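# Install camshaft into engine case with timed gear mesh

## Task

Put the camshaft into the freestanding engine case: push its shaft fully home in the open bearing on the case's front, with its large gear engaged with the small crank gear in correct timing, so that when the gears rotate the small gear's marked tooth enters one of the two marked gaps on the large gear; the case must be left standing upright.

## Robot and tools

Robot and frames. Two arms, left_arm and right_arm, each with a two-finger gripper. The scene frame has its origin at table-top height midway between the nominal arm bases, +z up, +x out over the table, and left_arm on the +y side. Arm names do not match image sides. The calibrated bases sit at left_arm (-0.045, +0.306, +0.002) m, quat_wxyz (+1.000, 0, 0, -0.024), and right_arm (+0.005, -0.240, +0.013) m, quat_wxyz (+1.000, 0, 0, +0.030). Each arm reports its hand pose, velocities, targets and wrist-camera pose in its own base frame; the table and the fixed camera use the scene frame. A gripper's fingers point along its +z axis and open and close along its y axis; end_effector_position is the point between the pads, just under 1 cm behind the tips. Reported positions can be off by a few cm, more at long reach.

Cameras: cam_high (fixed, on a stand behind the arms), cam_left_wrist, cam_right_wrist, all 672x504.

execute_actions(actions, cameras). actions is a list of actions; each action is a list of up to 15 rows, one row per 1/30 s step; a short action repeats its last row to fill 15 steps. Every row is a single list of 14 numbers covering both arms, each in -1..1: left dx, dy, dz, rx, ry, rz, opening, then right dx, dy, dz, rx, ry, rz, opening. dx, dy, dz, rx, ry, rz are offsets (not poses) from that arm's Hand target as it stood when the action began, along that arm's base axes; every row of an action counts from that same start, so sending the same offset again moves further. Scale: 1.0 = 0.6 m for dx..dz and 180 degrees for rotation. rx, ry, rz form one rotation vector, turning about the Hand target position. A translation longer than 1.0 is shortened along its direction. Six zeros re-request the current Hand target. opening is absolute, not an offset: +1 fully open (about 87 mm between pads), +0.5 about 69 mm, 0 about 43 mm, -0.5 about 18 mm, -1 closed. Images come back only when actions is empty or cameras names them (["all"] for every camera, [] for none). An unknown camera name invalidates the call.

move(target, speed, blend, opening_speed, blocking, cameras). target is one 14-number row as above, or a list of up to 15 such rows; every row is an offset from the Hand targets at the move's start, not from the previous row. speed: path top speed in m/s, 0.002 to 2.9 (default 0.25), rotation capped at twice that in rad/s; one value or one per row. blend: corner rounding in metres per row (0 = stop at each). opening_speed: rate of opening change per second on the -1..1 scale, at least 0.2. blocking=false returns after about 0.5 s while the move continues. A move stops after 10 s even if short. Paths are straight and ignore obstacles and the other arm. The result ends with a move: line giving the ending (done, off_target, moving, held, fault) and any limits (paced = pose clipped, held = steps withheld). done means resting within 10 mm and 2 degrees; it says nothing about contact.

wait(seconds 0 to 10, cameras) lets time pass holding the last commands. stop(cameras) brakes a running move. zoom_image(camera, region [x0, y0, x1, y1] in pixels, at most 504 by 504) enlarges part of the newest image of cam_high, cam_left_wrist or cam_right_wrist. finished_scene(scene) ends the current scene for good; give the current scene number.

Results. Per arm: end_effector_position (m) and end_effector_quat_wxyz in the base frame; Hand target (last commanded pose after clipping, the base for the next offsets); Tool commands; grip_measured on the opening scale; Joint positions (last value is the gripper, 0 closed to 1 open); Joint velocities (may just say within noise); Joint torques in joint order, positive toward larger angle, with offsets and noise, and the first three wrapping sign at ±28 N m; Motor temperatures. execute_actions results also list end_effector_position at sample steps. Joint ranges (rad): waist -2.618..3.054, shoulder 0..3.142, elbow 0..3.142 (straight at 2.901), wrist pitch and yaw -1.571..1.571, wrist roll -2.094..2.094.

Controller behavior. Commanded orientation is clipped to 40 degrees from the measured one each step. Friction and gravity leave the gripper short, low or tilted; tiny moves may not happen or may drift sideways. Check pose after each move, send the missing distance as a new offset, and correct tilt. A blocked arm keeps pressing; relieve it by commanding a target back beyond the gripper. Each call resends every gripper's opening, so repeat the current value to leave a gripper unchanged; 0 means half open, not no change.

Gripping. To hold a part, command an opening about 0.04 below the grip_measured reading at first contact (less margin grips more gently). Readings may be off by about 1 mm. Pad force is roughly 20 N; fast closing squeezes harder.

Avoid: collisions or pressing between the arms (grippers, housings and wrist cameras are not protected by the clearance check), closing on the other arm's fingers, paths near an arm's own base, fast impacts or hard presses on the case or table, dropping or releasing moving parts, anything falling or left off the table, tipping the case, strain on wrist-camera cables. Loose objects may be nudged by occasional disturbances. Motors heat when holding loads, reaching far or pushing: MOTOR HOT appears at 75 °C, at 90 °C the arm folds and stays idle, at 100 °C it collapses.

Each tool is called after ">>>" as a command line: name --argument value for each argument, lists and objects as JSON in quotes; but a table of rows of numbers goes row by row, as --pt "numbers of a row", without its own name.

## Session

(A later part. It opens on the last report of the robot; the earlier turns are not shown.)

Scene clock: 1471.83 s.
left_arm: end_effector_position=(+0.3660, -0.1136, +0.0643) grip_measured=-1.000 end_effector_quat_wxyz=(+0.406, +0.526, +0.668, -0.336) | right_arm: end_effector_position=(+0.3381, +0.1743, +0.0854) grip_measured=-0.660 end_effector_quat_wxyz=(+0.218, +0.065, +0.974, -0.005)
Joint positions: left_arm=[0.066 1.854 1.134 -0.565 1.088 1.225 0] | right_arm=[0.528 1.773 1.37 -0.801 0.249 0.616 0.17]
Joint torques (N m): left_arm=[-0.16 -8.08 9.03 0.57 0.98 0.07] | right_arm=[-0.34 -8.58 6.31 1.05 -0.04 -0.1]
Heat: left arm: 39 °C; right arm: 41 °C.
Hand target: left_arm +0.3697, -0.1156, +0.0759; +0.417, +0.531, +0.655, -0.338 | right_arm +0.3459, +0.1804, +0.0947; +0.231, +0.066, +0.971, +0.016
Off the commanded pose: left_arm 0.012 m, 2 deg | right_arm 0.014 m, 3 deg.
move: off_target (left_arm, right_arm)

>>> move --pt "0 0 0 0 0 0 -1 0 -0.003 -0.003 0 0 0 -0.35" --pt "0 0 0 0 0 0 -1 -0.032 -0.003 0.075 0 0 0 -0.35" --pt "0 0 0 0 0 0 -1 -0.027 -0.167 0.175 0 0 0 -0.35" --pt "0 0 0 0 0 0 -1 0.023 -0.258 0.025 0.197 -0.325 0.394 0.5" --cameras '["all"]' --speed '[0.05,0.1,0.25,0.25]' --blend '[0,0.01,0.03,0]' --opening_speed 0.6

>>> zoom_image --camera "cam_right_wrist" --region '[200, 60, 460, 260]'

Scene clock: 1502.03 s.
left_arm: end_effector_position=(+0.3657, -0.1136, +0.0643) grip_measured=-1.000 end_effector_quat_wxyz=(+0.406, +0.526, +0.668, -0.336) | right_arm: end_effector_position=(+0.3560, +0.0295, +0.1057) grip_measured=+0.500 end_effector_quat_wxyz=(+0.590, -0.376, +0.601, +0.386)
Joint positions: left_arm=[0.066 1.854 1.134 -0.566 1.088 1.227 0] | right_arm=[-0.43 1.814 0.924 -0.302 -1.565 -1.171 0.75]
Joint torques (N m): left_arm=[-0.16 -8.05 9.07 0.58 0.98 0.08] | right_arm=[-0.4 -6.27 5.39 0.66 -0.73 -0.14]
Motor temperatures (°C): left_arm=[23 37 39 35 28 25 24] | right_arm=[25 39 41 34 27 26 29]
Heat: left arm: 39 °C; right arm: 41 °C.
Hand target: left_arm +0.3697, -0.1156, +0.0759; +0.417, +0.531, +0.655, -0.338 | right_arm +0.3596, +0.0256, +0.1096; +0.561, -0.430, +0.561, +0.431
Off the commanded pose: left_arm 0.012 m, 2 deg | right_arm 0.007 m, 10 deg.
joint sent to its limit (right arm) — joint 5 (wrist yaw), lower limit. The joint targets are off in orientation, not in position.
move: off_target (left_arm, right_arm); target 4's new opening was sent with right_arm's hand 0.007 m and 10 deg from that target

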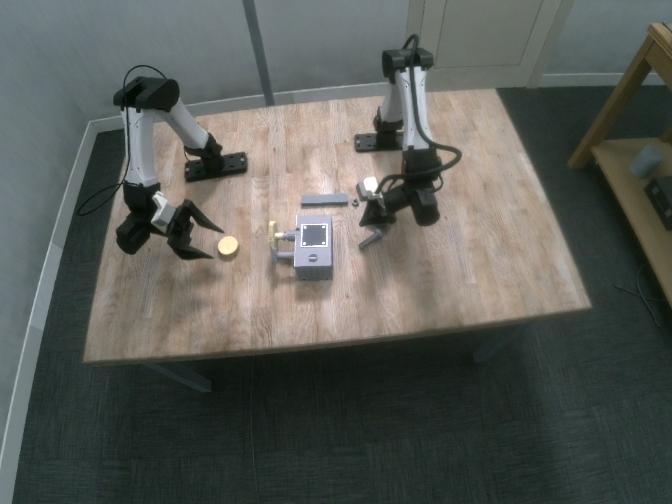

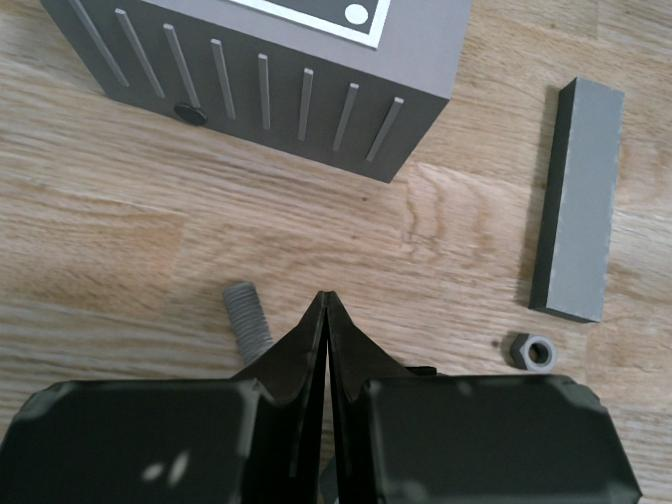

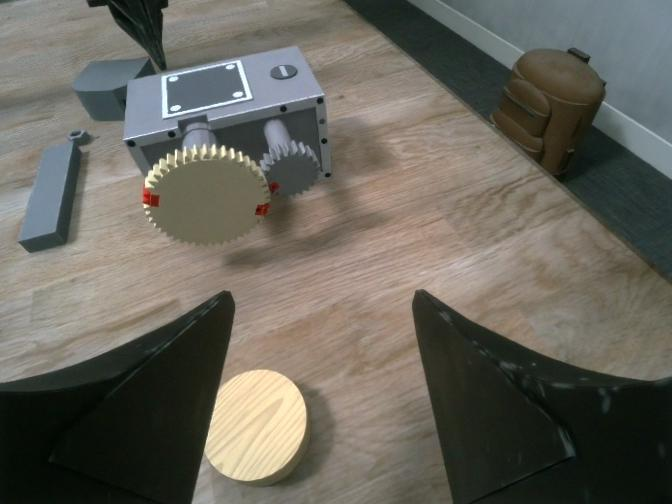

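Scaled by 1.938 from the camera's 672x504 image, which has a finer 960x720 frame.

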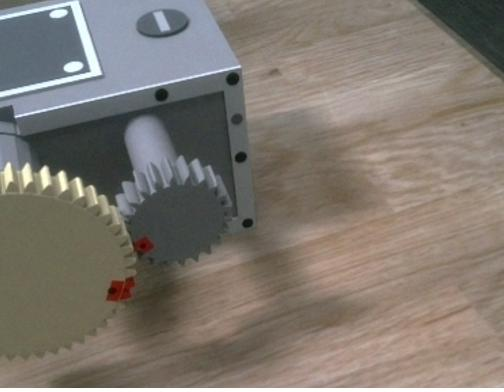

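>>> zoom_image --camera "cam_right_wrist" --region '[220, 120, 330, 230]'

>>> zoom_image --camera "cam_right_wrist" --region '[130, 110, 330, 260]'

Scaled by 4.582 from the camera's 672x504 image, which has a finer 960x720 frame.

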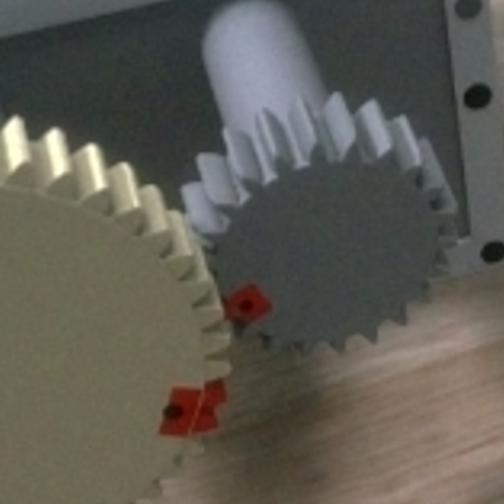

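Scaled by 2.520 from the camera's 672x504 image, which has a finer 960x720 frame.

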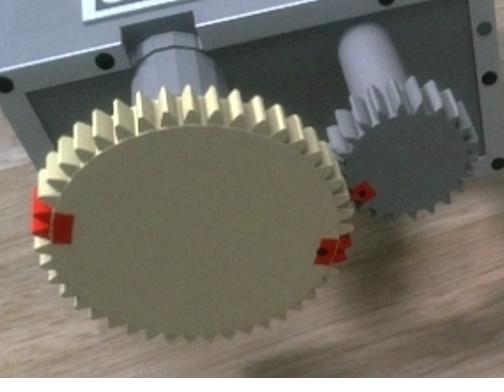

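>>> move --target '[0,0,0,0,0,0,-1,-0.045,0.075,-0.035,0,0,0,0.5]' --cameras '["cam_right_wrist"]' --speed 0.15

>>> zoom_image --camera "cam_right_wrist" --region '[250, 0, 450, 200]'

Scene clock: 1541.83 s.
left_arm: end_effector_position=(+0.3657, -0.1136, +0.0643) grip_measured=-1.000 end_effector_quat_wxyz=(+0.406, +0.526, +0.668, -0.336) | right_arm: end_effector_position=(+0.3348, +0.0684, +0.0882) grip_measured=+0.500 end_effector_quat_wxyz=(+0.575, -0.408, +0.579, +0.409)
Joint positions: left_arm=[0.066 1.854 1.134 -0.566 1.088 1.227 0] | right_arm=[-0.337 1.814 0.844 -0.302 -1.566 -1.268 0.75]
Joint torques (N m): left_arm=[-0.14 -8.05 9.09 0.58 0.98 0.08] | right_arm=[0.66 -6.39 3.4 0.56 -0.73 -0.12]
Heat: left arm: 39 °C; right arm: 41 °C.
Hand target: left_arm +0.3697, -0.1156, +0.0759; +0.417, +0.531, +0.655, -0.338 | right_arm +0.3326, +0.0706, +0.0886; +0.561, -0.430, +0.561, +0.431
Off the commanded pose: left_arm 0.012 m, 2 deg | right_arm 0.003 m, 4 deg.
joint sent to its limit (right arm) — joint 5 (wrist yaw), lower limit. The joint targets are off in orientation, not in position.
move: off_target (left_arm, right_arm)
Images, in order (width x height): cam_right_wrist 672x504.

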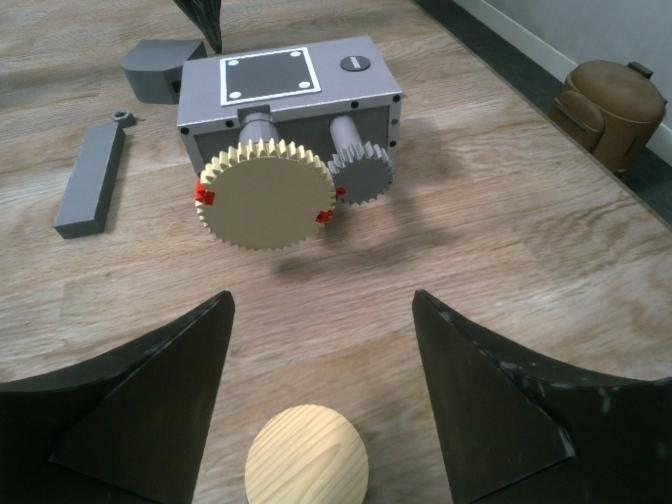

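Scaled by 2.520 from the camera's 672x504 image, which has a finer 960x720 frame.

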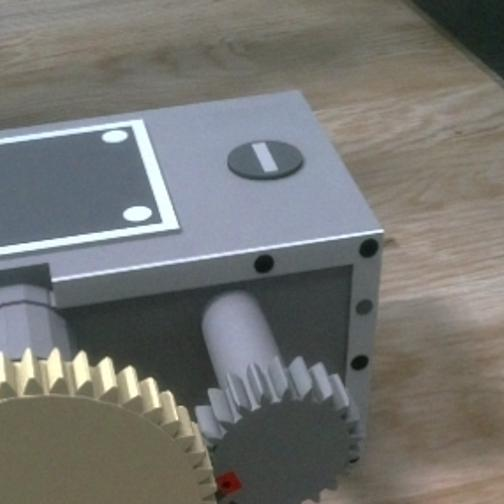

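>>> zoom_image --camera "cam_right_wrist" --region '[290, 120, 410, 240]'

>>> zoom_image --camera "cam_right_wrist" --region '[180, 110, 350, 260]'

Scaled by 4.200 from the camera's 672x504 image, which has a finer 960x720 frame.

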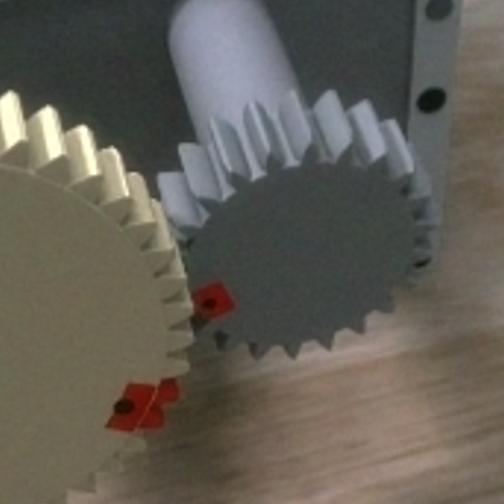

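Scaled by 2.965 from the camera's 672x504 image, which has a finer 960x720 frame.

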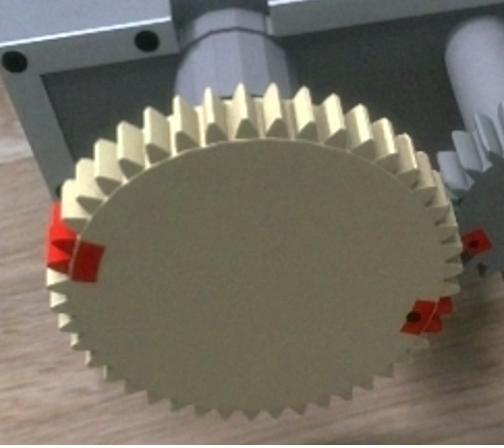

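>>> move --pt "0 0 0 0 0 0 -1 -0.004 -0.034 0.186 0 0 0 0.3" --pt "0 0 0 0 0 0 -1 0.004 0.032 0.186 -0.2329 0.3808 -0.3755 -0.35" --pt "0 0 0 0 0 0 -1 0.0117 0.1823 0.0857 -0.2329 0.3808 -0.3755 -0.35" --cameras '["cam_right_wrist"]' --speed 0.25 --blend 0.02

Scene clock: 1586.23 s.
left_arm: end_effector_position=(+0.3657, -0.1136, +0.0643) grip_measured=-1.000 end_effector_quat_wxyz=(+0.406, +0.526, +0.668, -0.336) | right_arm: end_effector_position=(+0.3359, +0.1793, +0.1418) grip_measured=-0.350 end_effector_quat_wxyz=(+0.127, +0.066, +0.989, +0.022)
Joint positions: left_arm=[0.066 1.854 1.134 -0.566 1.088 1.227 0] | right_arm=[0.472 1.893 1.772 -1.208 0.092 0.595 0.325]
Joint torques (N m): left_arm=[-0.14 -8.06 9.07 0.58 0.99 0.08] | right_arm=[0.34 -8.4 4.41 0.84 0.22 0.02]
Heat: left arm: 40 °C; right arm: 39 °C.
Hand target: left_arm +0.3697, -0.1156, +0.0759; +0.417, +0.531, +0.655, -0.338 | right_arm +0.3396, +0.1800, +0.1400; +0.135, +0.070, +0.988, +0.021
Off the commanded pose: left_arm 0.012 m, 2 deg | right_arm 0.004 m, 1 deg.
move: off_target (left_arm); blend cut to 0 m at target 2
Images, in order (width x height): cam_right_wrist 672x504.

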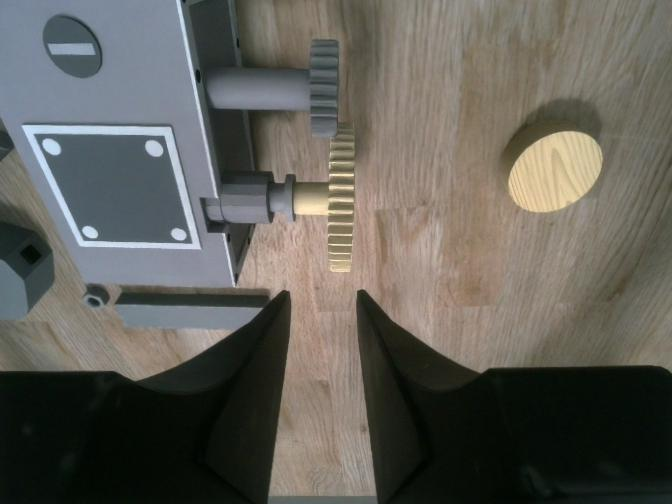

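>>> move --pt "0 0 0 0 0 0 -1 0.0 -0.0095 0 0 0 0 -0.35" --pt "0 0 0 0 0 0 -1 0.0183 -0.0095 -0.0728 0 0 0 -0.35" --cameras '["cam_right_wrist"]' --speed 0.12

Scene clock: 1594.20 s.
left_arm: end_effector_position=(+0.3657, -0.1136, +0.0643) grip_measured=-1.000 end_effector_quat_wxyz=(+0.406, +0.526, +0.668, -0.336) | right_arm: end_effector_position=(+0.3468, +0.1764, +0.0999) grip_measured=-0.350 end_effector_quat_wxyz=(+0.131, +0.070, +0.989, +0.021)
Joint positions: left_arm=[0.066 1.854 1.134 -0.566 1.088 1.227 0] | right_arm=[0.454 1.914 1.632 -1.04 0.093 0.583 0.325]
Joint torques (N m): left_arm=[-0.16 -8.06 9.07 0.58 0.99 0.08] | right_arm=[-0.42 -8.35 4.33 0.86 0.17 -0.11]
Heat: left arm: 40 °C; right arm: 39 °C.
Hand target: left_arm +0.3697, -0.1156, +0.0759; +0.417, +0.531, +0.655, -0.338 | right_arm +0.3507, +0.1743, +0.0964; +0.135, +0.070, +0.988, +0.021
Off the commanded pose: left_arm 0.012 m, 2 deg | right_arm 0.006 m, 1 deg.
move: off_target (left_arm)
Images, in order (width x height): cam_right_wrist 672x504.

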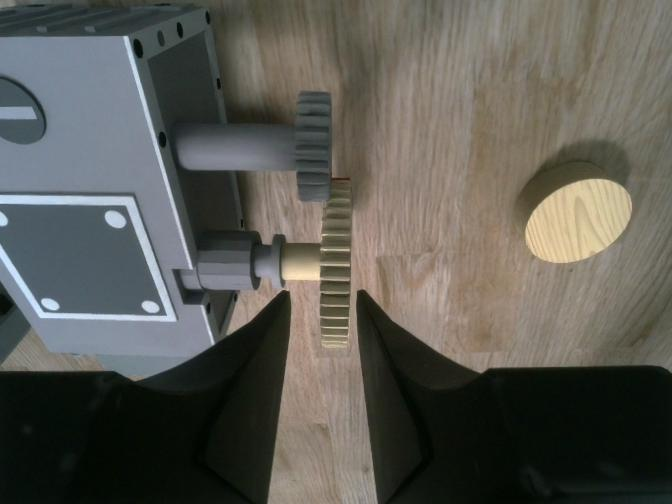

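>>> move --pt "0 0 0 0 0 0 -1 -0.0075 -0.011 -0.0217 0 0 0 -0.35" --cameras '["cam_right_wrist"]' --speed 0.1

Scene clock: 1609.67 s.
left_arm: end_effector_position=(+0.3657, -0.1136, +0.0643) grip_measured=-1.000 end_effector_quat_wxyz=(+0.406, +0.526, +0.668, -0.336) | right_arm: end_effector_position=(+0.3424, +0.1695, +0.0792) grip_measured=-0.350 end_effector_quat_wxyz=(+0.122, +0.069, +0.990, +0.015)
Joint positions: left_arm=[0.066 1.854 1.134 -0.566 1.088 1.227 0] | right_arm=[0.443 1.914 1.552 -0.98 0.093 0.573 0.325]
Joint torques (N m): left_arm=[-0.16 -8.06 9.07 0.58 0.98 0.08] | right_arm=[-0.44 -10.4 4.14 0.85 0.14 -0.11]
Heat: left arm: 40 °C; right arm: 38 °C.
Hand target: left_arm +0.3697, -0.1156, +0.0759; +0.417, +0.531, +0.655, -0.338 | right_arm +0.3461, +0.1677, +0.0833; +0.135, +0.070, +0.988, +0.021
Off the commanded pose: left_arm 0.012 m, 2 deg | right_arm 0.006 m, 2 deg.
move: off_target (left_arm)
Images, in order (width x height): cam_right_wrist 672x504.

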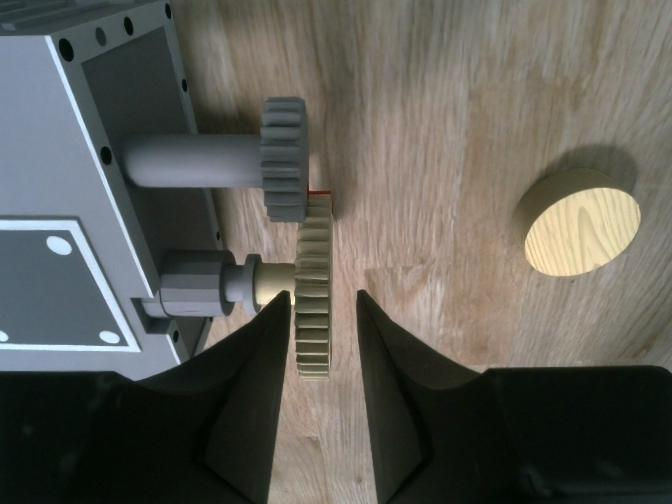

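>>> move --pt "0 0 0 0 0 0 -1 0.0 0.0135 0.011 0 0 0 -0.35" --cameras '["cam_right_wrist"]' --speed 0.1

Scene clock: 1615.77 s.
left_arm: end_effector_position=(+0.3657, -0.1136, +0.0643) grip_measured=-1.000 end_effector_quat_wxyz=(+0.406, +0.526, +0.668, -0.336) | right_arm: end_effector_position=(+0.3416, +0.1715, +0.0792) grip_measured=-0.350 end_effector_quat_wxyz=(+0.122, +0.069, +0.990, +0.016)
Joint positions: left_arm=[0.066 1.854 1.134 -0.566 1.088 1.227 0] | right_arm=[0.449 1.914 1.552 -0.98 0.093 0.578 0.325]
Joint torques (N m): left_arm=[-0.14 -8.06 9.06 0.58 0.98 0.08] | right_arm=[0.83 -9.46 7.13 0.56 0.19 0]
Motor temperatures (°C): left_arm=[23 39 40 30 28 25 24] | right_arm=[25 38 39 32 27 26 28]
Heat: left arm: 40 °C; right arm: 39 °C.
Hand target: left_arm +0.3697, -0.1156, +0.0759; +0.417, +0.531, +0.655, -0.338 | right_arm +0.3461, +0.1758, +0.0899; +0.135, +0.070, +0.988, +0.021
Off the commanded pose: left_arm 0.012 m, 2 deg | right_arm 0.012 m, 2 deg.
move: off_target (left_arm, right_arm)
Images, in order (width x height): cam_right_wrist 672x504.

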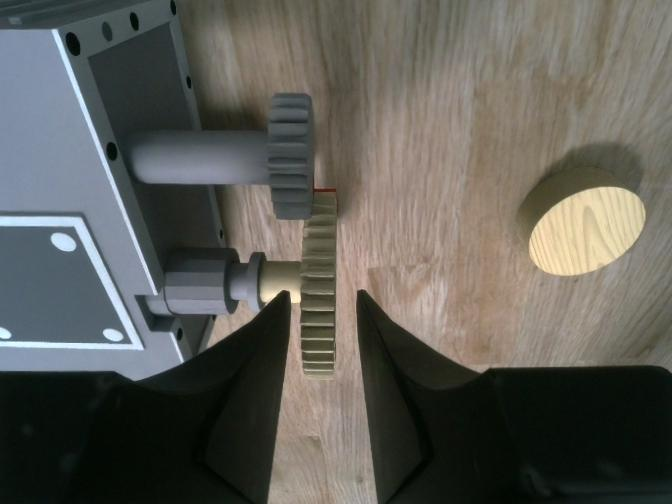

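>>> move --pt "0 0 0 0 0 0 -1 0.0 0.005 0.009 0 0 0 -0.35" --cameras '["cam_right_wrist"]' --speed 0.1

Scene clock: 1619.70 s.
left_arm: end_effector_position=(+0.3657, -0.1136, +0.0643) grip_measured=-1.000 end_effector_quat_wxyz=(+0.406, +0.526, +0.668, -0.336) | right_arm: end_effector_position=(+0.3419, +0.1750, +0.0858) grip_measured=-0.350 end_effector_quat_wxyz=(+0.124, +0.069, +0.990, +0.018)
Joint positions: left_arm=[0.066 1.854 1.134 -0.566 1.088 1.227 0] | right_arm=[0.456 1.914 1.578 -1.002 0.093 0.585 0.325]
Joint torques (N m): left_arm=[-0.14 -8.05 9.06 0.58 0.99 0.08] | right_arm=[0.85 -9.11 7.21 0.55 0.22 0.02]
Heat: left arm: 40 °C; right arm: 39 °C.
Hand target: left_arm +0.3697, -0.1156, +0.0759; +0.417, +0.531, +0.655, -0.338 | right_arm +0.3461, +0.1789, +0.0953; +0.135, +0.070, +0.988, +0.021
Off the commanded pose: left_arm 0.012 m, 2 deg | right_arm 0.011 m, 1 deg.
move: off_target (left_arm, right_arm)
Images, in order (width x height): cam_right_wrist 672x504.

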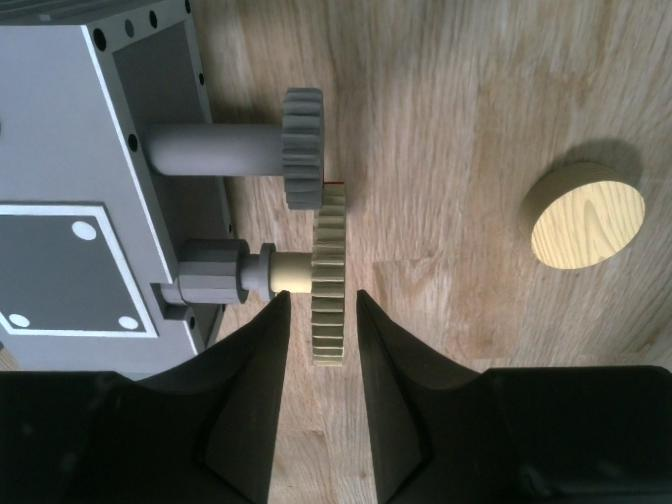

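>>> move --pt "0 0 0 0 0 0 -1 0.0 -0.003 0.0 0 0 0 -0.35" --pt "0 0 0 0 0 0 -1 0.0 -0.003 0.0 0 0 0 -0.8" --cameras '["cam_right_wrist"]' --speed 0.1 --opening_speed 0.5

>>> zoom_image --camera "cam_right_wrist" --region '[200, 80, 400, 390]'

Scene clock: 1629.77 s.
left_arm: end_effector_position=(+0.3657, -0.1136, +0.0643) grip_measured=-1.000 end_effector_quat_wxyz=(+0.406, +0.526, +0.668, -0.336) | right_arm: end_effector_position=(+0.3416, +0.1735, +0.0857) grip_measured=-0.660 end_effector_quat_wxyz=(+0.124, +0.070, +0.990, +0.014)
Joint positions: left_arm=[0.066 1.854 1.134 -0.566 1.088 1.227 0] | right_arm=[0.456 1.914 1.578 -1.005 0.1 0.585 0.17]
Joint torques (N m): left_arm=[-0.16 -8.06 9.07 0.58 0.99 0.08] | right_arm=[0.46 -9.37 6.91 0.58 0.12 -0.03]
Heat: left arm: 40 °C; right arm: 39 °C.
Hand target: left_arm +0.3697, -0.1156, +0.0759; +0.417, +0.531, +0.655, -0.338 | right_arm +0.3461, +0.1771, +0.0953; +0.135, +0.070, +0.988, +0.021
Off the commanded pose: left_arm 0.012 m, 2 deg | right_arm 0.011 m, 2 deg.
move: off_target (left_arm, right_arm); target 2's new opening was sent with right_arm's hand 0.011 m and 1 deg from that target
Images, in order (width x height): cam_right_wrist 672x504.

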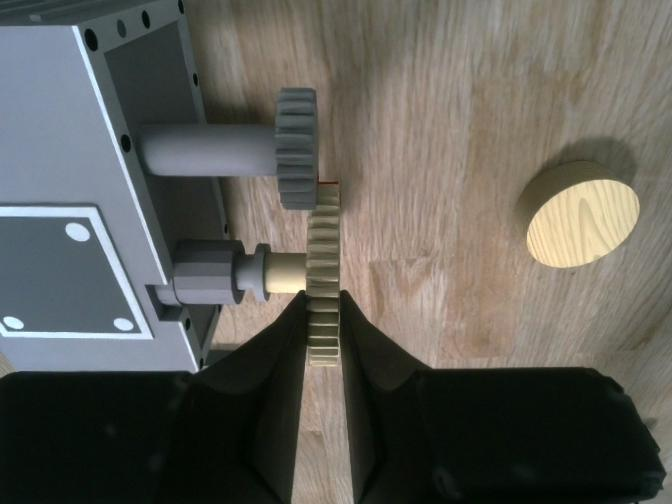

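Scaled by 1.626 from the camera's 672x504 image, which has a finer 960x720 frame.

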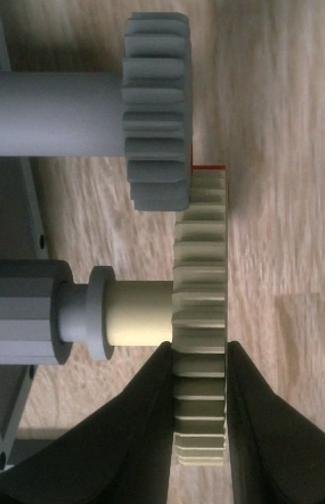

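>>> move --pt "0 0 0 0 0 0 -1 0 -0.012 0 0 0 0 -0.8" --pt "0 0 0 0 0 0 -1 -0.002 -0.018 0 0 -0.015 0 -0.8" --pt "0 0 0 0 0 0 -1 0.002 -0.022 0 0 0.015 0 -0.8" --pt "0 0 0 0 0 0 -1 0 -0.026 0 0 0 0 -0.8" --cameras '["cam_right_wrist"]' --speed 0.08 --blend 0.002

>>> zoom_image --camera "cam_right_wrist" --region '[200, 80, 400, 390]'

Scene clock: 1647.27 s.
left_arm: end_effector_position=(+0.3657, -0.1136, +0.0643) grip_measured=-1.000 end_effector_quat_wxyz=(+0.406, +0.526, +0.668, -0.336) | right_arm: end_effector_position=(+0.3434, +0.1692, +0.0856) grip_measured=-0.659 end_effector_quat_wxyz=(+0.118, +0.067, +0.991, +0.021)
Joint positions: left_arm=[0.066 1.854 1.134 -0.566 1.088 1.227 0] | right_arm=[0.435 1.916 1.58 -1.007 0.075 0.562 0.171]
Joint torques (N m): left_arm=[-0.16 -8.06 9.07 0.59 0.98 0.08] | right_arm=[-1.01 -11.96 4.11 0.71 0.29 -0.13]
Heat: left arm: 41 °C; right arm: 39 °C.
Hand target: left_arm +0.3697, -0.1156, +0.0759; +0.417, +0.531, +0.655, -0.338 | right_arm +0.3461, +0.1615, +0.0954; +0.135, +0.070, +0.988, +0.021
Off the commanded pose: left_arm 0.012 m, 2 deg | right_arm 0.013 m, 2 deg.
move: off_target (left_arm, right_arm)
Images, in order (width x height): cam_right_wrist 672x504.

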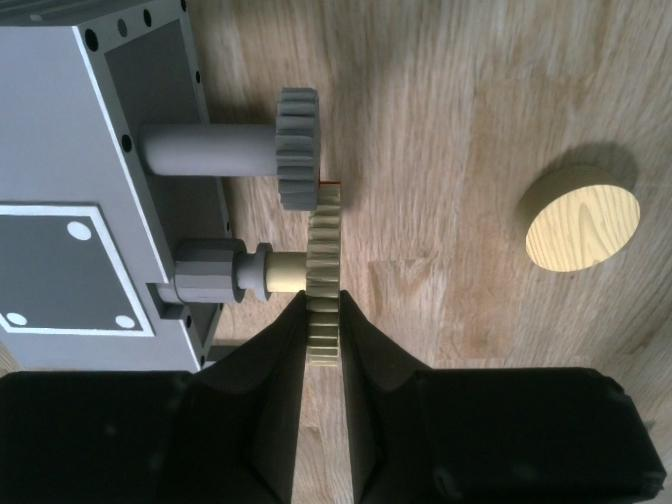

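Scaled by 1.626 from the camera's 672x504 image, which has a finer 960x720 frame.

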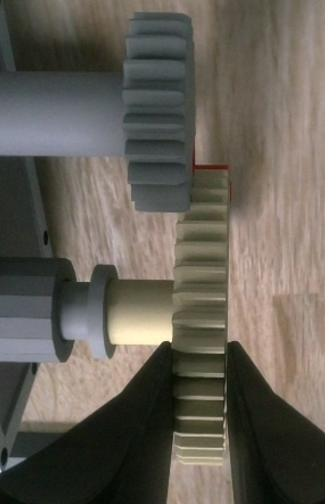

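>>> move --pt "0.0255 -0.024 0.107 0.19 0.0404 0 -1 0 0.012 0 0 0 0 -0.8" --pt "0.034 -0.157 0.045 0.19 0.0404 0 -1 0 0.012 0 0 0 0 -0.8" --cameras '["all"]' --speed 0.15 --blend 0.02

Scene clock: 1677.23 s.
left_arm: end_effector_position=(+0.3817, -0.1884, +0.1178) grip_measured=-1.000 end_effector_quat_wxyz=(+0.202, +0.619, +0.739, -0.171) | right_arm: end_effector_position=(+0.3434, +0.1693, +0.0855) grip_measured=-0.659 end_effector_quat_wxyz=(+0.119, +0.068, +0.990, +0.020)
Joint positions: left_arm=[-0.348 1.973 1.75 -1.061 0.459 0.979 0] | right_arm=[0.436 1.916 1.58 -1.007 0.08 0.564 0.171]
Joint torques (N m): left_arm=[0.29 -9.05 7.36 0.86 0.41 -0.06] | right_arm=[0.34 -10.92 5.27 0.67 0.29 -0.01]
Heat: left arm: 41 °C; right arm: 40 °C.
Hand target: left_arm +0.3815, -0.1860, +0.1184; +0.202, +0.618, +0.741, -0.171 (not the last commanded pose) | right_arm +0.3462, +0.1686, +0.0954; +0.135, +0.070, +0.988, +0.021
Off the commanded pose: left_arm 0.027 m, 2 deg | right_arm 0.010 m, 2 deg.
move: held (left_arm; a check stopped the path); path passed 1 of 2 targets; limits=held
pose unreachable (left arm): on one or more control steps of this call, first in action 0 (counted from 0), this arm could not follow its commanded pose, so it was not sent that pose on those steps. It may still have moved: this result reports where it is.
cause: moving toward the commanded pose would bring a part of the arm too close to another arm (this arm's wrist camera and the right arm's wrist (the part past joint 4), 17 mm apart when this arm was first held).

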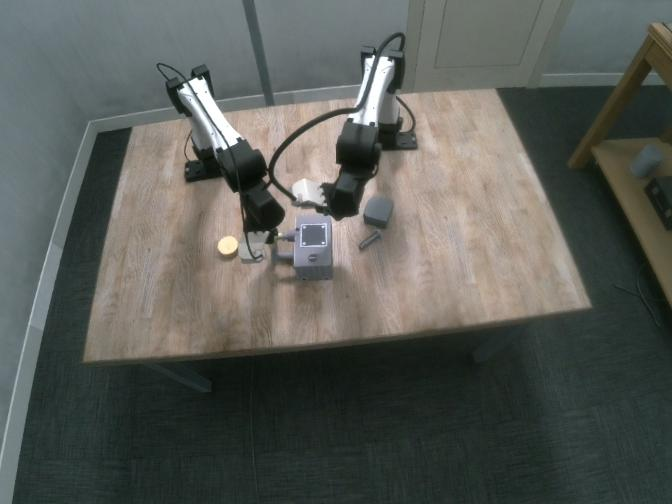

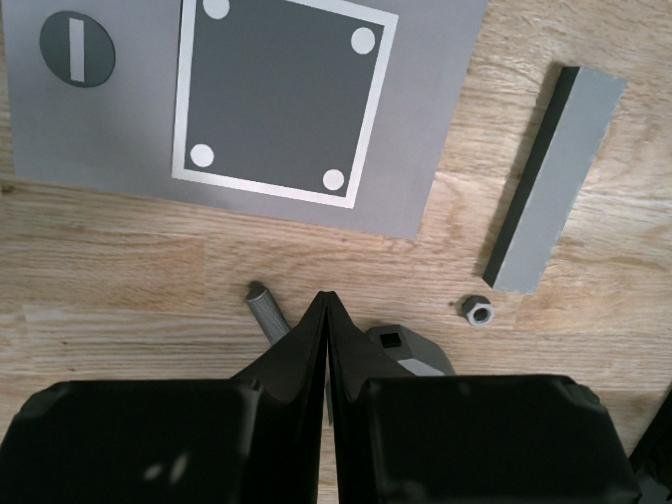

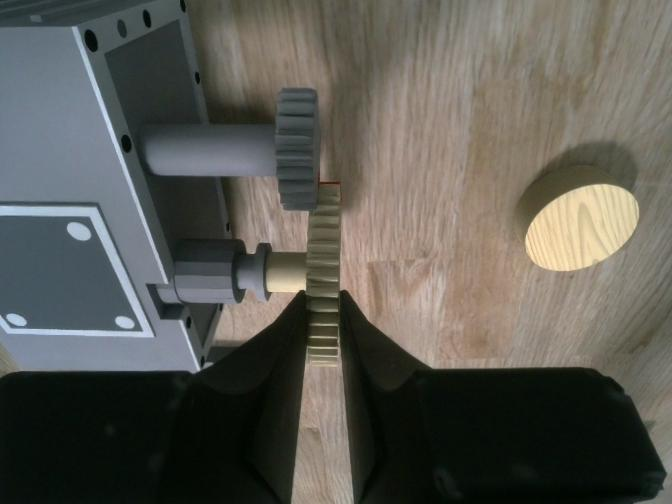

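>>> move --pt "0.004 0.04 0.02 -0.163 -0.0347 0 -1 0 0 0 0 0 0 -0.8" --pt "0.012 -0.06 -0.02 -0.163 -0.0347 0 -1 0 0 0 0 0 0 -0.8" --cameras '["cam_left_wrist"]' --speed 0.15

Scene clock: 1693.63 s.
left_arm: end_effector_position=(+0.3890, -0.2237, +0.1127) grip_measured=-1.000 end_effector_quat_wxyz=(+0.394, +0.558, +0.656, -0.321) | right_arm: end_effector_position=(+0.3434, +0.1693, +0.0855) grip_measured=-0.659 end_effector_quat_wxyz=(+0.119, +0.068, +0.990, +0.020)
Joint positions: left_arm=[-0.249 1.838 1.296 -0.378 0.919 0.829 0] | right_arm=[0.436 1.916 1.58 -1.007 0.08 0.564 0.171]
Joint torques (N m): left_arm=[-0.02 -7.62 6.27 1.52 0.43 -0.11] | right_arm=[0.36 -10.92 5.29 0.67 0.29 -0.02]
Heat: left arm: 41 °C; right arm: 40 °C.
Hand target: left_arm +0.3888, -0.2220, +0.1066; +0.391, +0.555, +0.661, -0.319 | right_arm +0.3462, +0.1686, +0.0954; +0.135, +0.070, +0.988, +0.021
Off the commanded pose: left_arm 0.007 m, 1 deg | right_arm 0.010 m, 2 deg.
move: done
Images, in order (width x height): cam_left_wrist 672x504.

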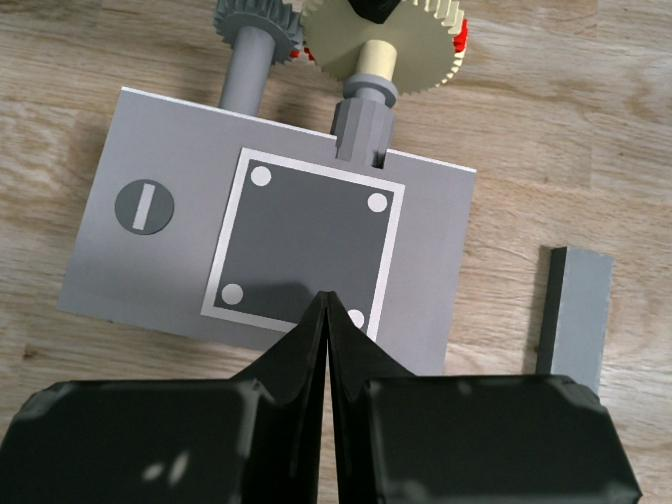

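>>> zoom_image --camera "cam_left_wrist" --region '[200, 0, 480, 180]'

>>> zoom_image --camera "cam_left_wrist" --region '[250, 0, 350, 90]'

Scaled by 1.800 from the camera's 672x504 image, which has a finer 960x720 frame.

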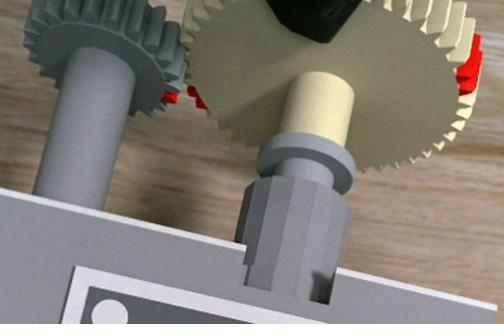

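Scaled by 5.040 from the camera's 672x504 image, which has a finer 960x720 frame.

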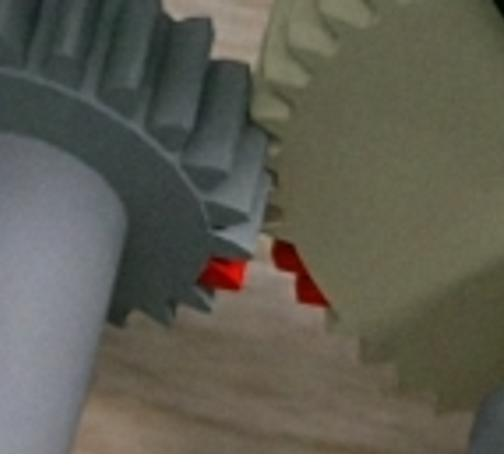

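>>> zoom_image --camera "cam_left_wrist" --region '[275, 10, 325, 70]'

Scaled by 8.400 from the camera's 672x504 image, which has a finer 960x720 frame.

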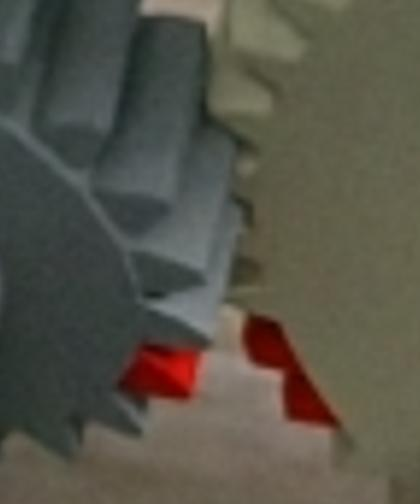

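>>> move --pt "0 0 0 0 0 0 -1 -0.0043 0 -0.0013 0 -0.033 0 -0.8" --cameras '["cam_left_wrist","cam_right_wrist"]' --speed 0.08

>>> zoom_image --camera "cam_left_wrist" --region '[275, 10, 325, 70]'

>>> zoom_image --camera "cam_left_wrist" --region '[200, 0, 480, 180]'

Scene clock: 1894.83 s.
left_arm: end_effector_position=(+0.3892, -0.2237, +0.1128) grip_measured=-1.000 end_effector_quat_wxyz=(+0.395, +0.558, +0.656, -0.321) | right_arm: end_effector_position=(+0.3431, +0.1696, +0.0863) grip_measured=-0.657 end_effector_quat_wxyz=(+0.168, +0.072, +0.983, +0.024)
Joint positions: left_arm=[-0.249 1.838 1.296 -0.377 0.918 0.829 0] | right_arm=[0.458 1.829 1.457 -0.881 0.128 0.583 0.171]
Joint torques (N m): left_arm=[-0.14 -7.64 6.26 1.53 0.44 -0.11] | right_arm=[0.69 -11.1 4.07 0.92 0.33 -0.09]
Heat: left arm: 38 °C; right arm: 42 °C.
Hand target: left_arm +0.3888, -0.2220, +0.1066; +0.391, +0.555, +0.661, -0.319 | right_arm +0.3436, +0.1686, +0.0946; +0.186, +0.069, +0.980, +0.024
Off the commanded pose: left_arm 0.006 m, 1 deg | right_arm 0.008 m, 2 deg.
move: done
Images, in order (width x height): cam_left_wrist 672x504, cam_right_wrist 672x504.

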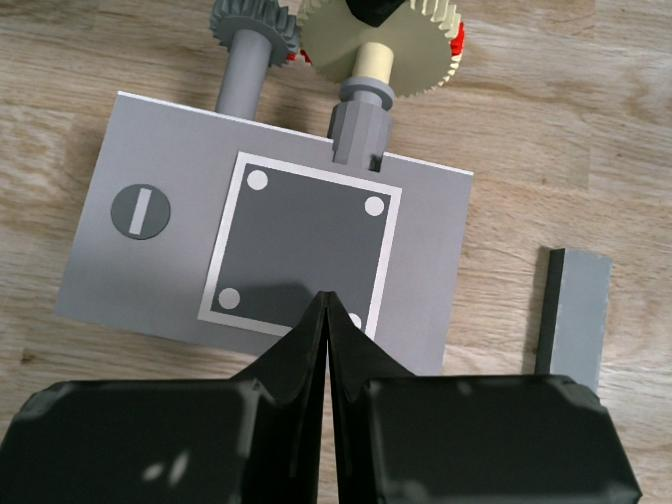

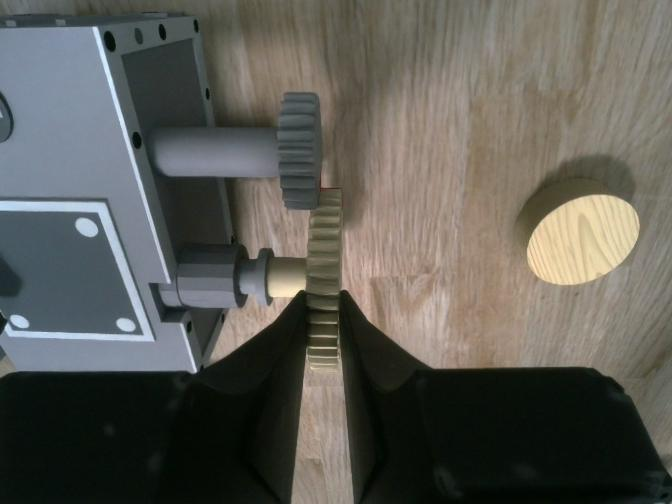

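Scaled by 8.400 from the camera's 672x504 image, which has a finer 960x720 frame.

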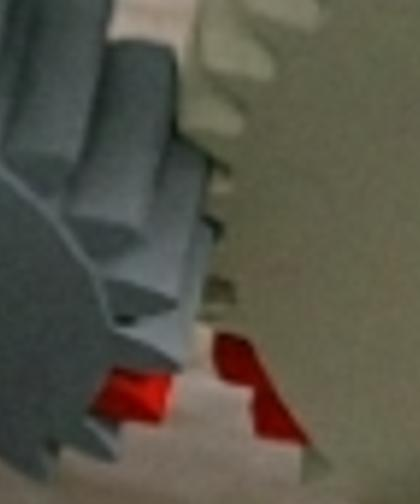

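Scaled by 1.800 from the camera's 672x504 image, which has a finer 960x720 frame.

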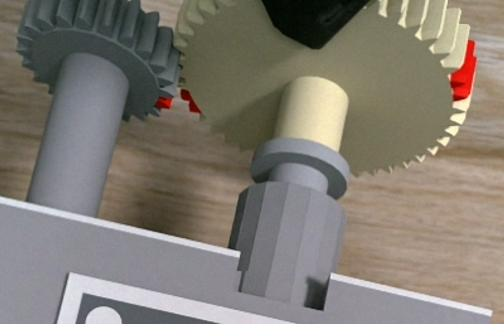

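>>> move --pt "0 0 0 0 0 0 -1 0 0 0 0 0 0 -0.35" --cameras '["cam_right_wrist"]' --speed 0.1 --opening_speed 0.6

Scene clock: 1923.13 s.
left_arm: end_effector_position=(+0.3892, -0.2237, +0.1128) grip_measured=-1.000 end_effector_quat_wxyz=(+0.395, +0.558, +0.656, -0.321) | right_arm: end_effector_position=(+0.3438, +0.1687, +0.0876) grip_measured=-0.350 end_effector_quat_wxyz=(+0.171, +0.072, +0.982, +0.022)
Joint positions: left_arm=[-0.249 1.838 1.296 -0.377 0.918 0.829 0] | right_arm=[0.458 1.825 1.457 -0.881 0.134 0.583 0.325]
Joint torques (N m): left_arm=[-0.14 -7.62 6.27 1.53 0.44 -0.11] | right_arm=[0.69 -10.74 4.05 0.92 0.27 -0.09]
Motor temperatures (°C): left_arm=[23 38 38 34 27 25 24] | right_arm=[25 45 38 31 27 26 29]
Heat: left arm: 38 °C; right arm: 45 °C.
Hand target: left_arm +0.3888, -0.2220, +0.1066; +0.391, +0.555, +0.661, -0.319 | right_arm +0.3436, +0.1686, +0.0946; +0.186, +0.069, +0.980, +0.024
Off the commanded pose: left_arm 0.006 m, 1 deg | right_arm 0.007 m, 2 deg.
move: done
Images, in order (width x height): cam_right_wrist 672x504.

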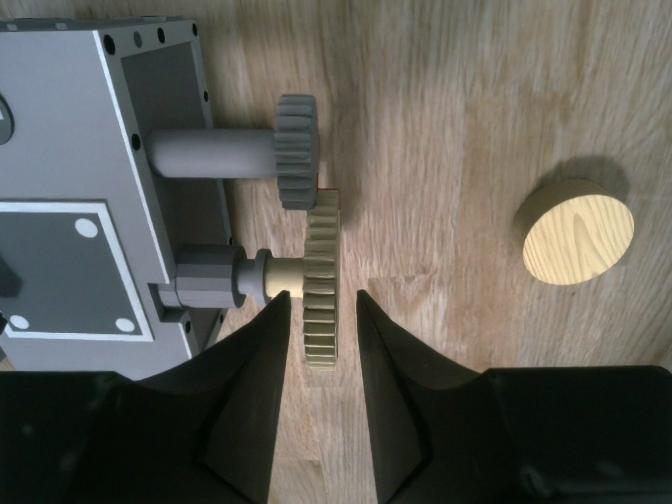

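>>> move --pt "0 0 0 0 0 0 -1 -0.026 0 0.07 0 0 0 -0.35" --pt "0 0 0 0 0 0 -1 -0.023 -0.164 0.176 0 0 0 -0.35" --pt "0 0 0 0 0 0 -1 0.011 -0.181 0.009 0.211 -0.353 0.383 0.5" --pt "0 0 0 0 0 0 -1 0.002 -0.131 -0.024 0.211 -0.353 0.383 0.5" --cameras '["cam_right_wrist"]' --speed '[0.12,0.3,0.3,0.15]' --blend '[0.01,0.03,0.02,0]'

>>> zoom_image --camera "cam_right_wrist" --region '[180, 90, 430, 280]'

Scene clock: 1940.70 s.
left_arm: end_effector_position=(+0.3892, -0.2237, +0.1128) grip_measured=-1.000 end_effector_quat_wxyz=(+0.395, +0.558, +0.656, -0.321) | right_arm: end_effector_position=(+0.3391, +0.0899, +0.0779) grip_measured=+0.500 end_effector_quat_wxyz=(+0.553, -0.419, +0.571, +0.439)
Joint positions: left_arm=[-0.249 1.838 1.296 -0.377 0.918 0.829 0] | right_arm=[-0.264 1.86 0.823 -0.066 -1.566 -1.065 0.75]
Joint torques (N m): left_arm=[-0.14 -7.64 6.27 1.53 0.44 -0.11] | right_arm=[0.61 -6.12 4.96 0.89 -0.61 -0.12]
Heat: left arm: 38 °C; right arm: 43 °C.
Hand target: left_arm +0.3888, -0.2220, +0.1066; +0.391, +0.555, +0.661, -0.319 | right_arm +0.3447, +0.0901, +0.0802; +0.561, -0.430, +0.561, +0.431
Off the commanded pose: left_arm 0.006 m, 1 deg | right_arm 0.006 m, 2 deg.
move: done; blend cut to 0 m at target 3; target 3's new opening was sent with right_arm's hand 0.010 m and 5 deg from that target
Images, in order (width x height): cam_right_wrist 672x504.

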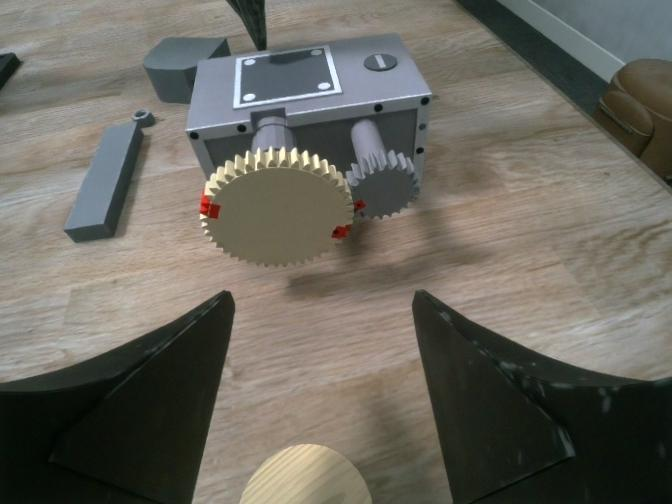

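Scaled by 2.016 from the camera's 672x504 image, which has a finer 960x720 frame.

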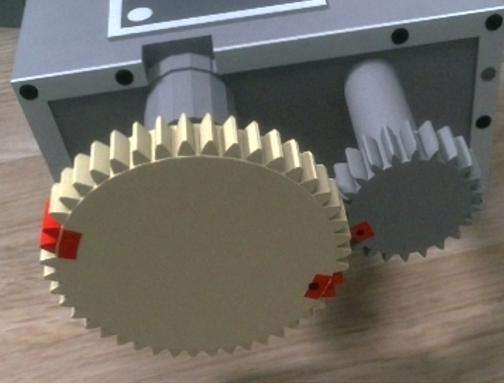

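>>> zoom_image --camera "cam_right_wrist" --region '[320, 170, 390, 250]'

>>> zoom_image --camera "cam_right_wrist" --region '[300, 140, 430, 250]'

Scaled by 6.300 from the camera's 672x504 image, which has a finer 960x720 frame.

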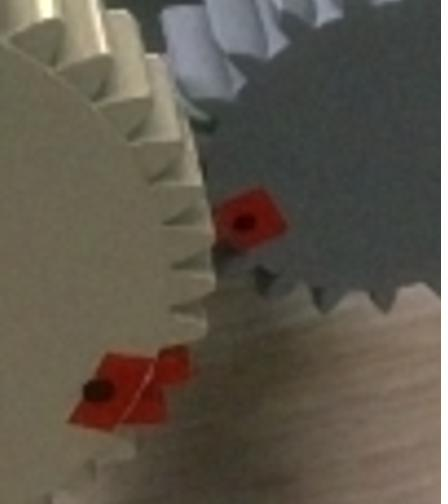

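Scaled by 3.877 from the camera's 672x504 image, which has a finer 960x720 frame.

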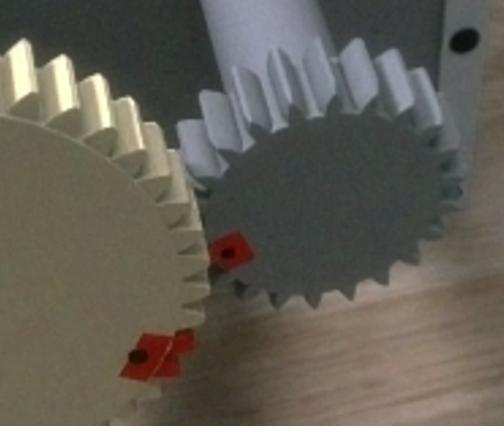

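>>> move --pt "0 0 -0.05 0 0 0 -1 0.003 -0.03 0.0 0 0 0 0.5" --cameras '["cam_left_wrist"]' --speed 0.08

Scene clock: 2050.80 s.
left_arm: end_effector_position=(+0.3909, -0.2274, +0.1031) grip_measured=-1.000 end_effector_quat_wxyz=(+0.415, +0.562, +0.639, -0.322) | right_arm: end_effector_position=(+0.3434, +0.0749, +0.0779) grip_measured=+0.500 end_effector_quat_wxyz=(+0.566, -0.412, +0.576, +0.422)
Joint positions: left_arm=[-0.249 1.844 1.229 -0.254 0.942 0.824 0] | right_arm=[-0.307 1.86 0.823 -0.066 -1.566 -1.082 0.75]
Joint torques (N m): left_arm=[-0.13 -5.05 5.34 1.44 0.14 -0.06] | right_arm=[-0.31 -6.15 4.66 0.76 -0.7 -0.13]
Motor temperatures (°C): left_arm=[23 38 37 35 27 25 24] | right_arm=[25 36 38 31 28 26 28]
Heat: left arm: 38 °C; right arm: 38 °C.
Hand target: left_arm +0.3888, -0.2220, +0.0766; +0.391, +0.555, +0.661, -0.319 | right_arm +0.3465, +0.0721, +0.0802; +0.561, -0.430, +0.561, +0.431
Off the commanded pose: left_arm 0.027 m, 4 deg | right_arm 0.005 m, 3 deg.
joint sent to its limit (right arm) — joint 5 (wrist yaw), lower limit. The joint targets are off in orientation, not in position.
move: off_target (left_arm, right_arm)
Images, in order (width x height): cam_left_wrist 672x504.

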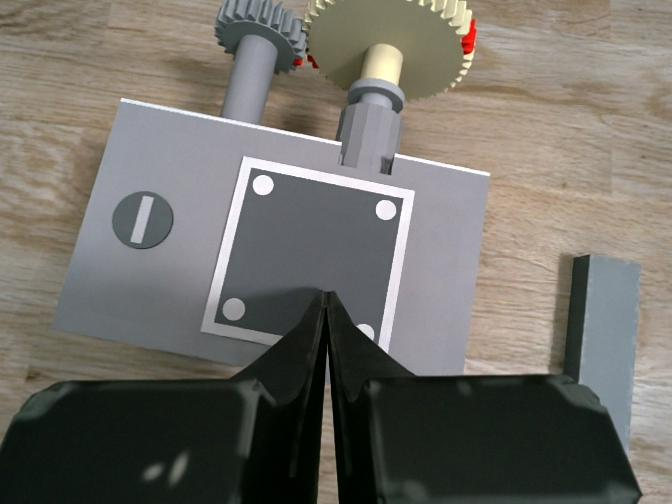

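>>> move --pt "0 0 0 0 0 0 -1 -0.0275 -0.037 0.2 0 0 0 0.3" --pt "0 0 0 0 0 0 -1 -0.019 0.013 0.2 -0.2329 0.3808 -0.3755 -0.35" --pt "0 0 0 0 0 0 -1 -0.0125 0.1665 0.0997 -0.2329 0.3808 -0.3755 -0.35" --pt "0 0 0 0 0 0 -1 0.0058 0.1665 0.0272 -0.2329 0.3808 -0.3755 -0.35" --cameras '["cam_right_wrist","cam_left_wrist"]' --speed '[0.3,0.3,0.3,0.1]' --blend '[0.02,0.03,0.01,0]'

Scene clock: 2069.83 s.
left_arm: end_effector_position=(+0.3909, -0.2274, +0.1031) grip_measured=-1.000 end_effector_quat_wxyz=(+0.415, +0.562, +0.639, -0.321) | right_arm: end_effector_position=(+0.3455, +0.1747, +0.1002) grip_measured=-0.350 end_effector_quat_wxyz=(+0.129, +0.063, +0.989, +0.024)
Joint positions: left_arm=[-0.249 1.844 1.229 -0.253 0.942 0.824 0] | right_arm=[0.449 1.907 1.624 -1.038 0.084 0.566 0.325]
Joint torques (N m): left_arm=[-0.12 -5.01 5.35 1.44 0.14 -0.06] | right_arm=[-0.47 -8.29 4.31 0.86 0.24 0.01]
Heat: left arm: 37 °C; right arm: 38 °C.
Hand target: left_arm +0.3888, -0.2220, +0.0766; +0.391, +0.555, +0.661, -0.319 | right_arm +0.3500, +0.1720, +0.0966; +0.135, +0.071, +0.988, +0.021
Off the commanded pose: left_arm 0.027 m, 4 deg | right_arm 0.006 m, 1 deg.
move: off_target (left_arm); blend cut to 0 m at target 2
Images, in order (width x height): cam_left_wrist 672x504, cam_right_wrist 672x504.

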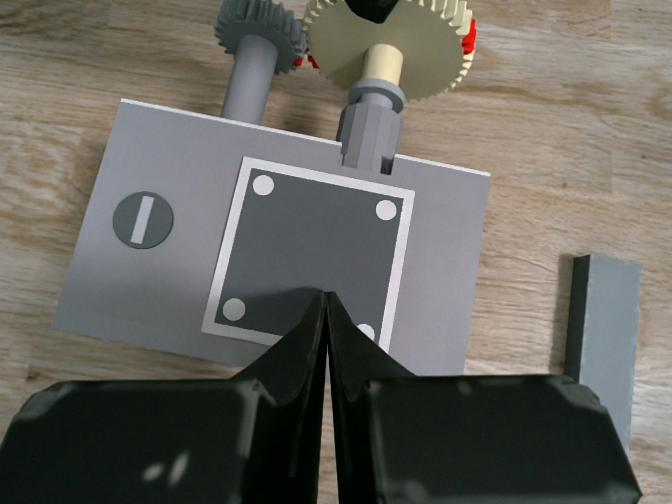

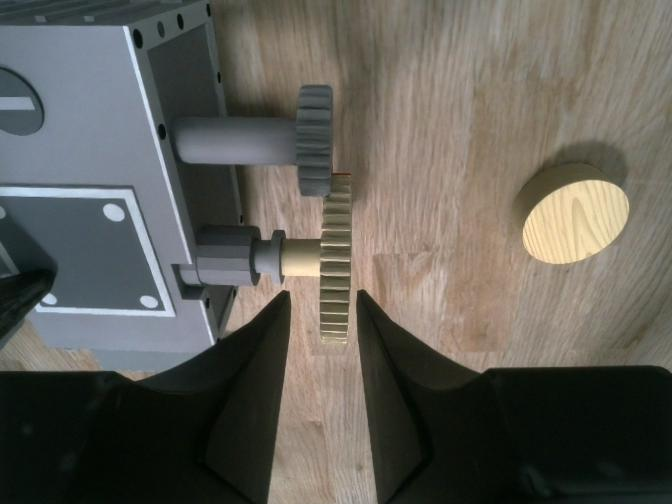

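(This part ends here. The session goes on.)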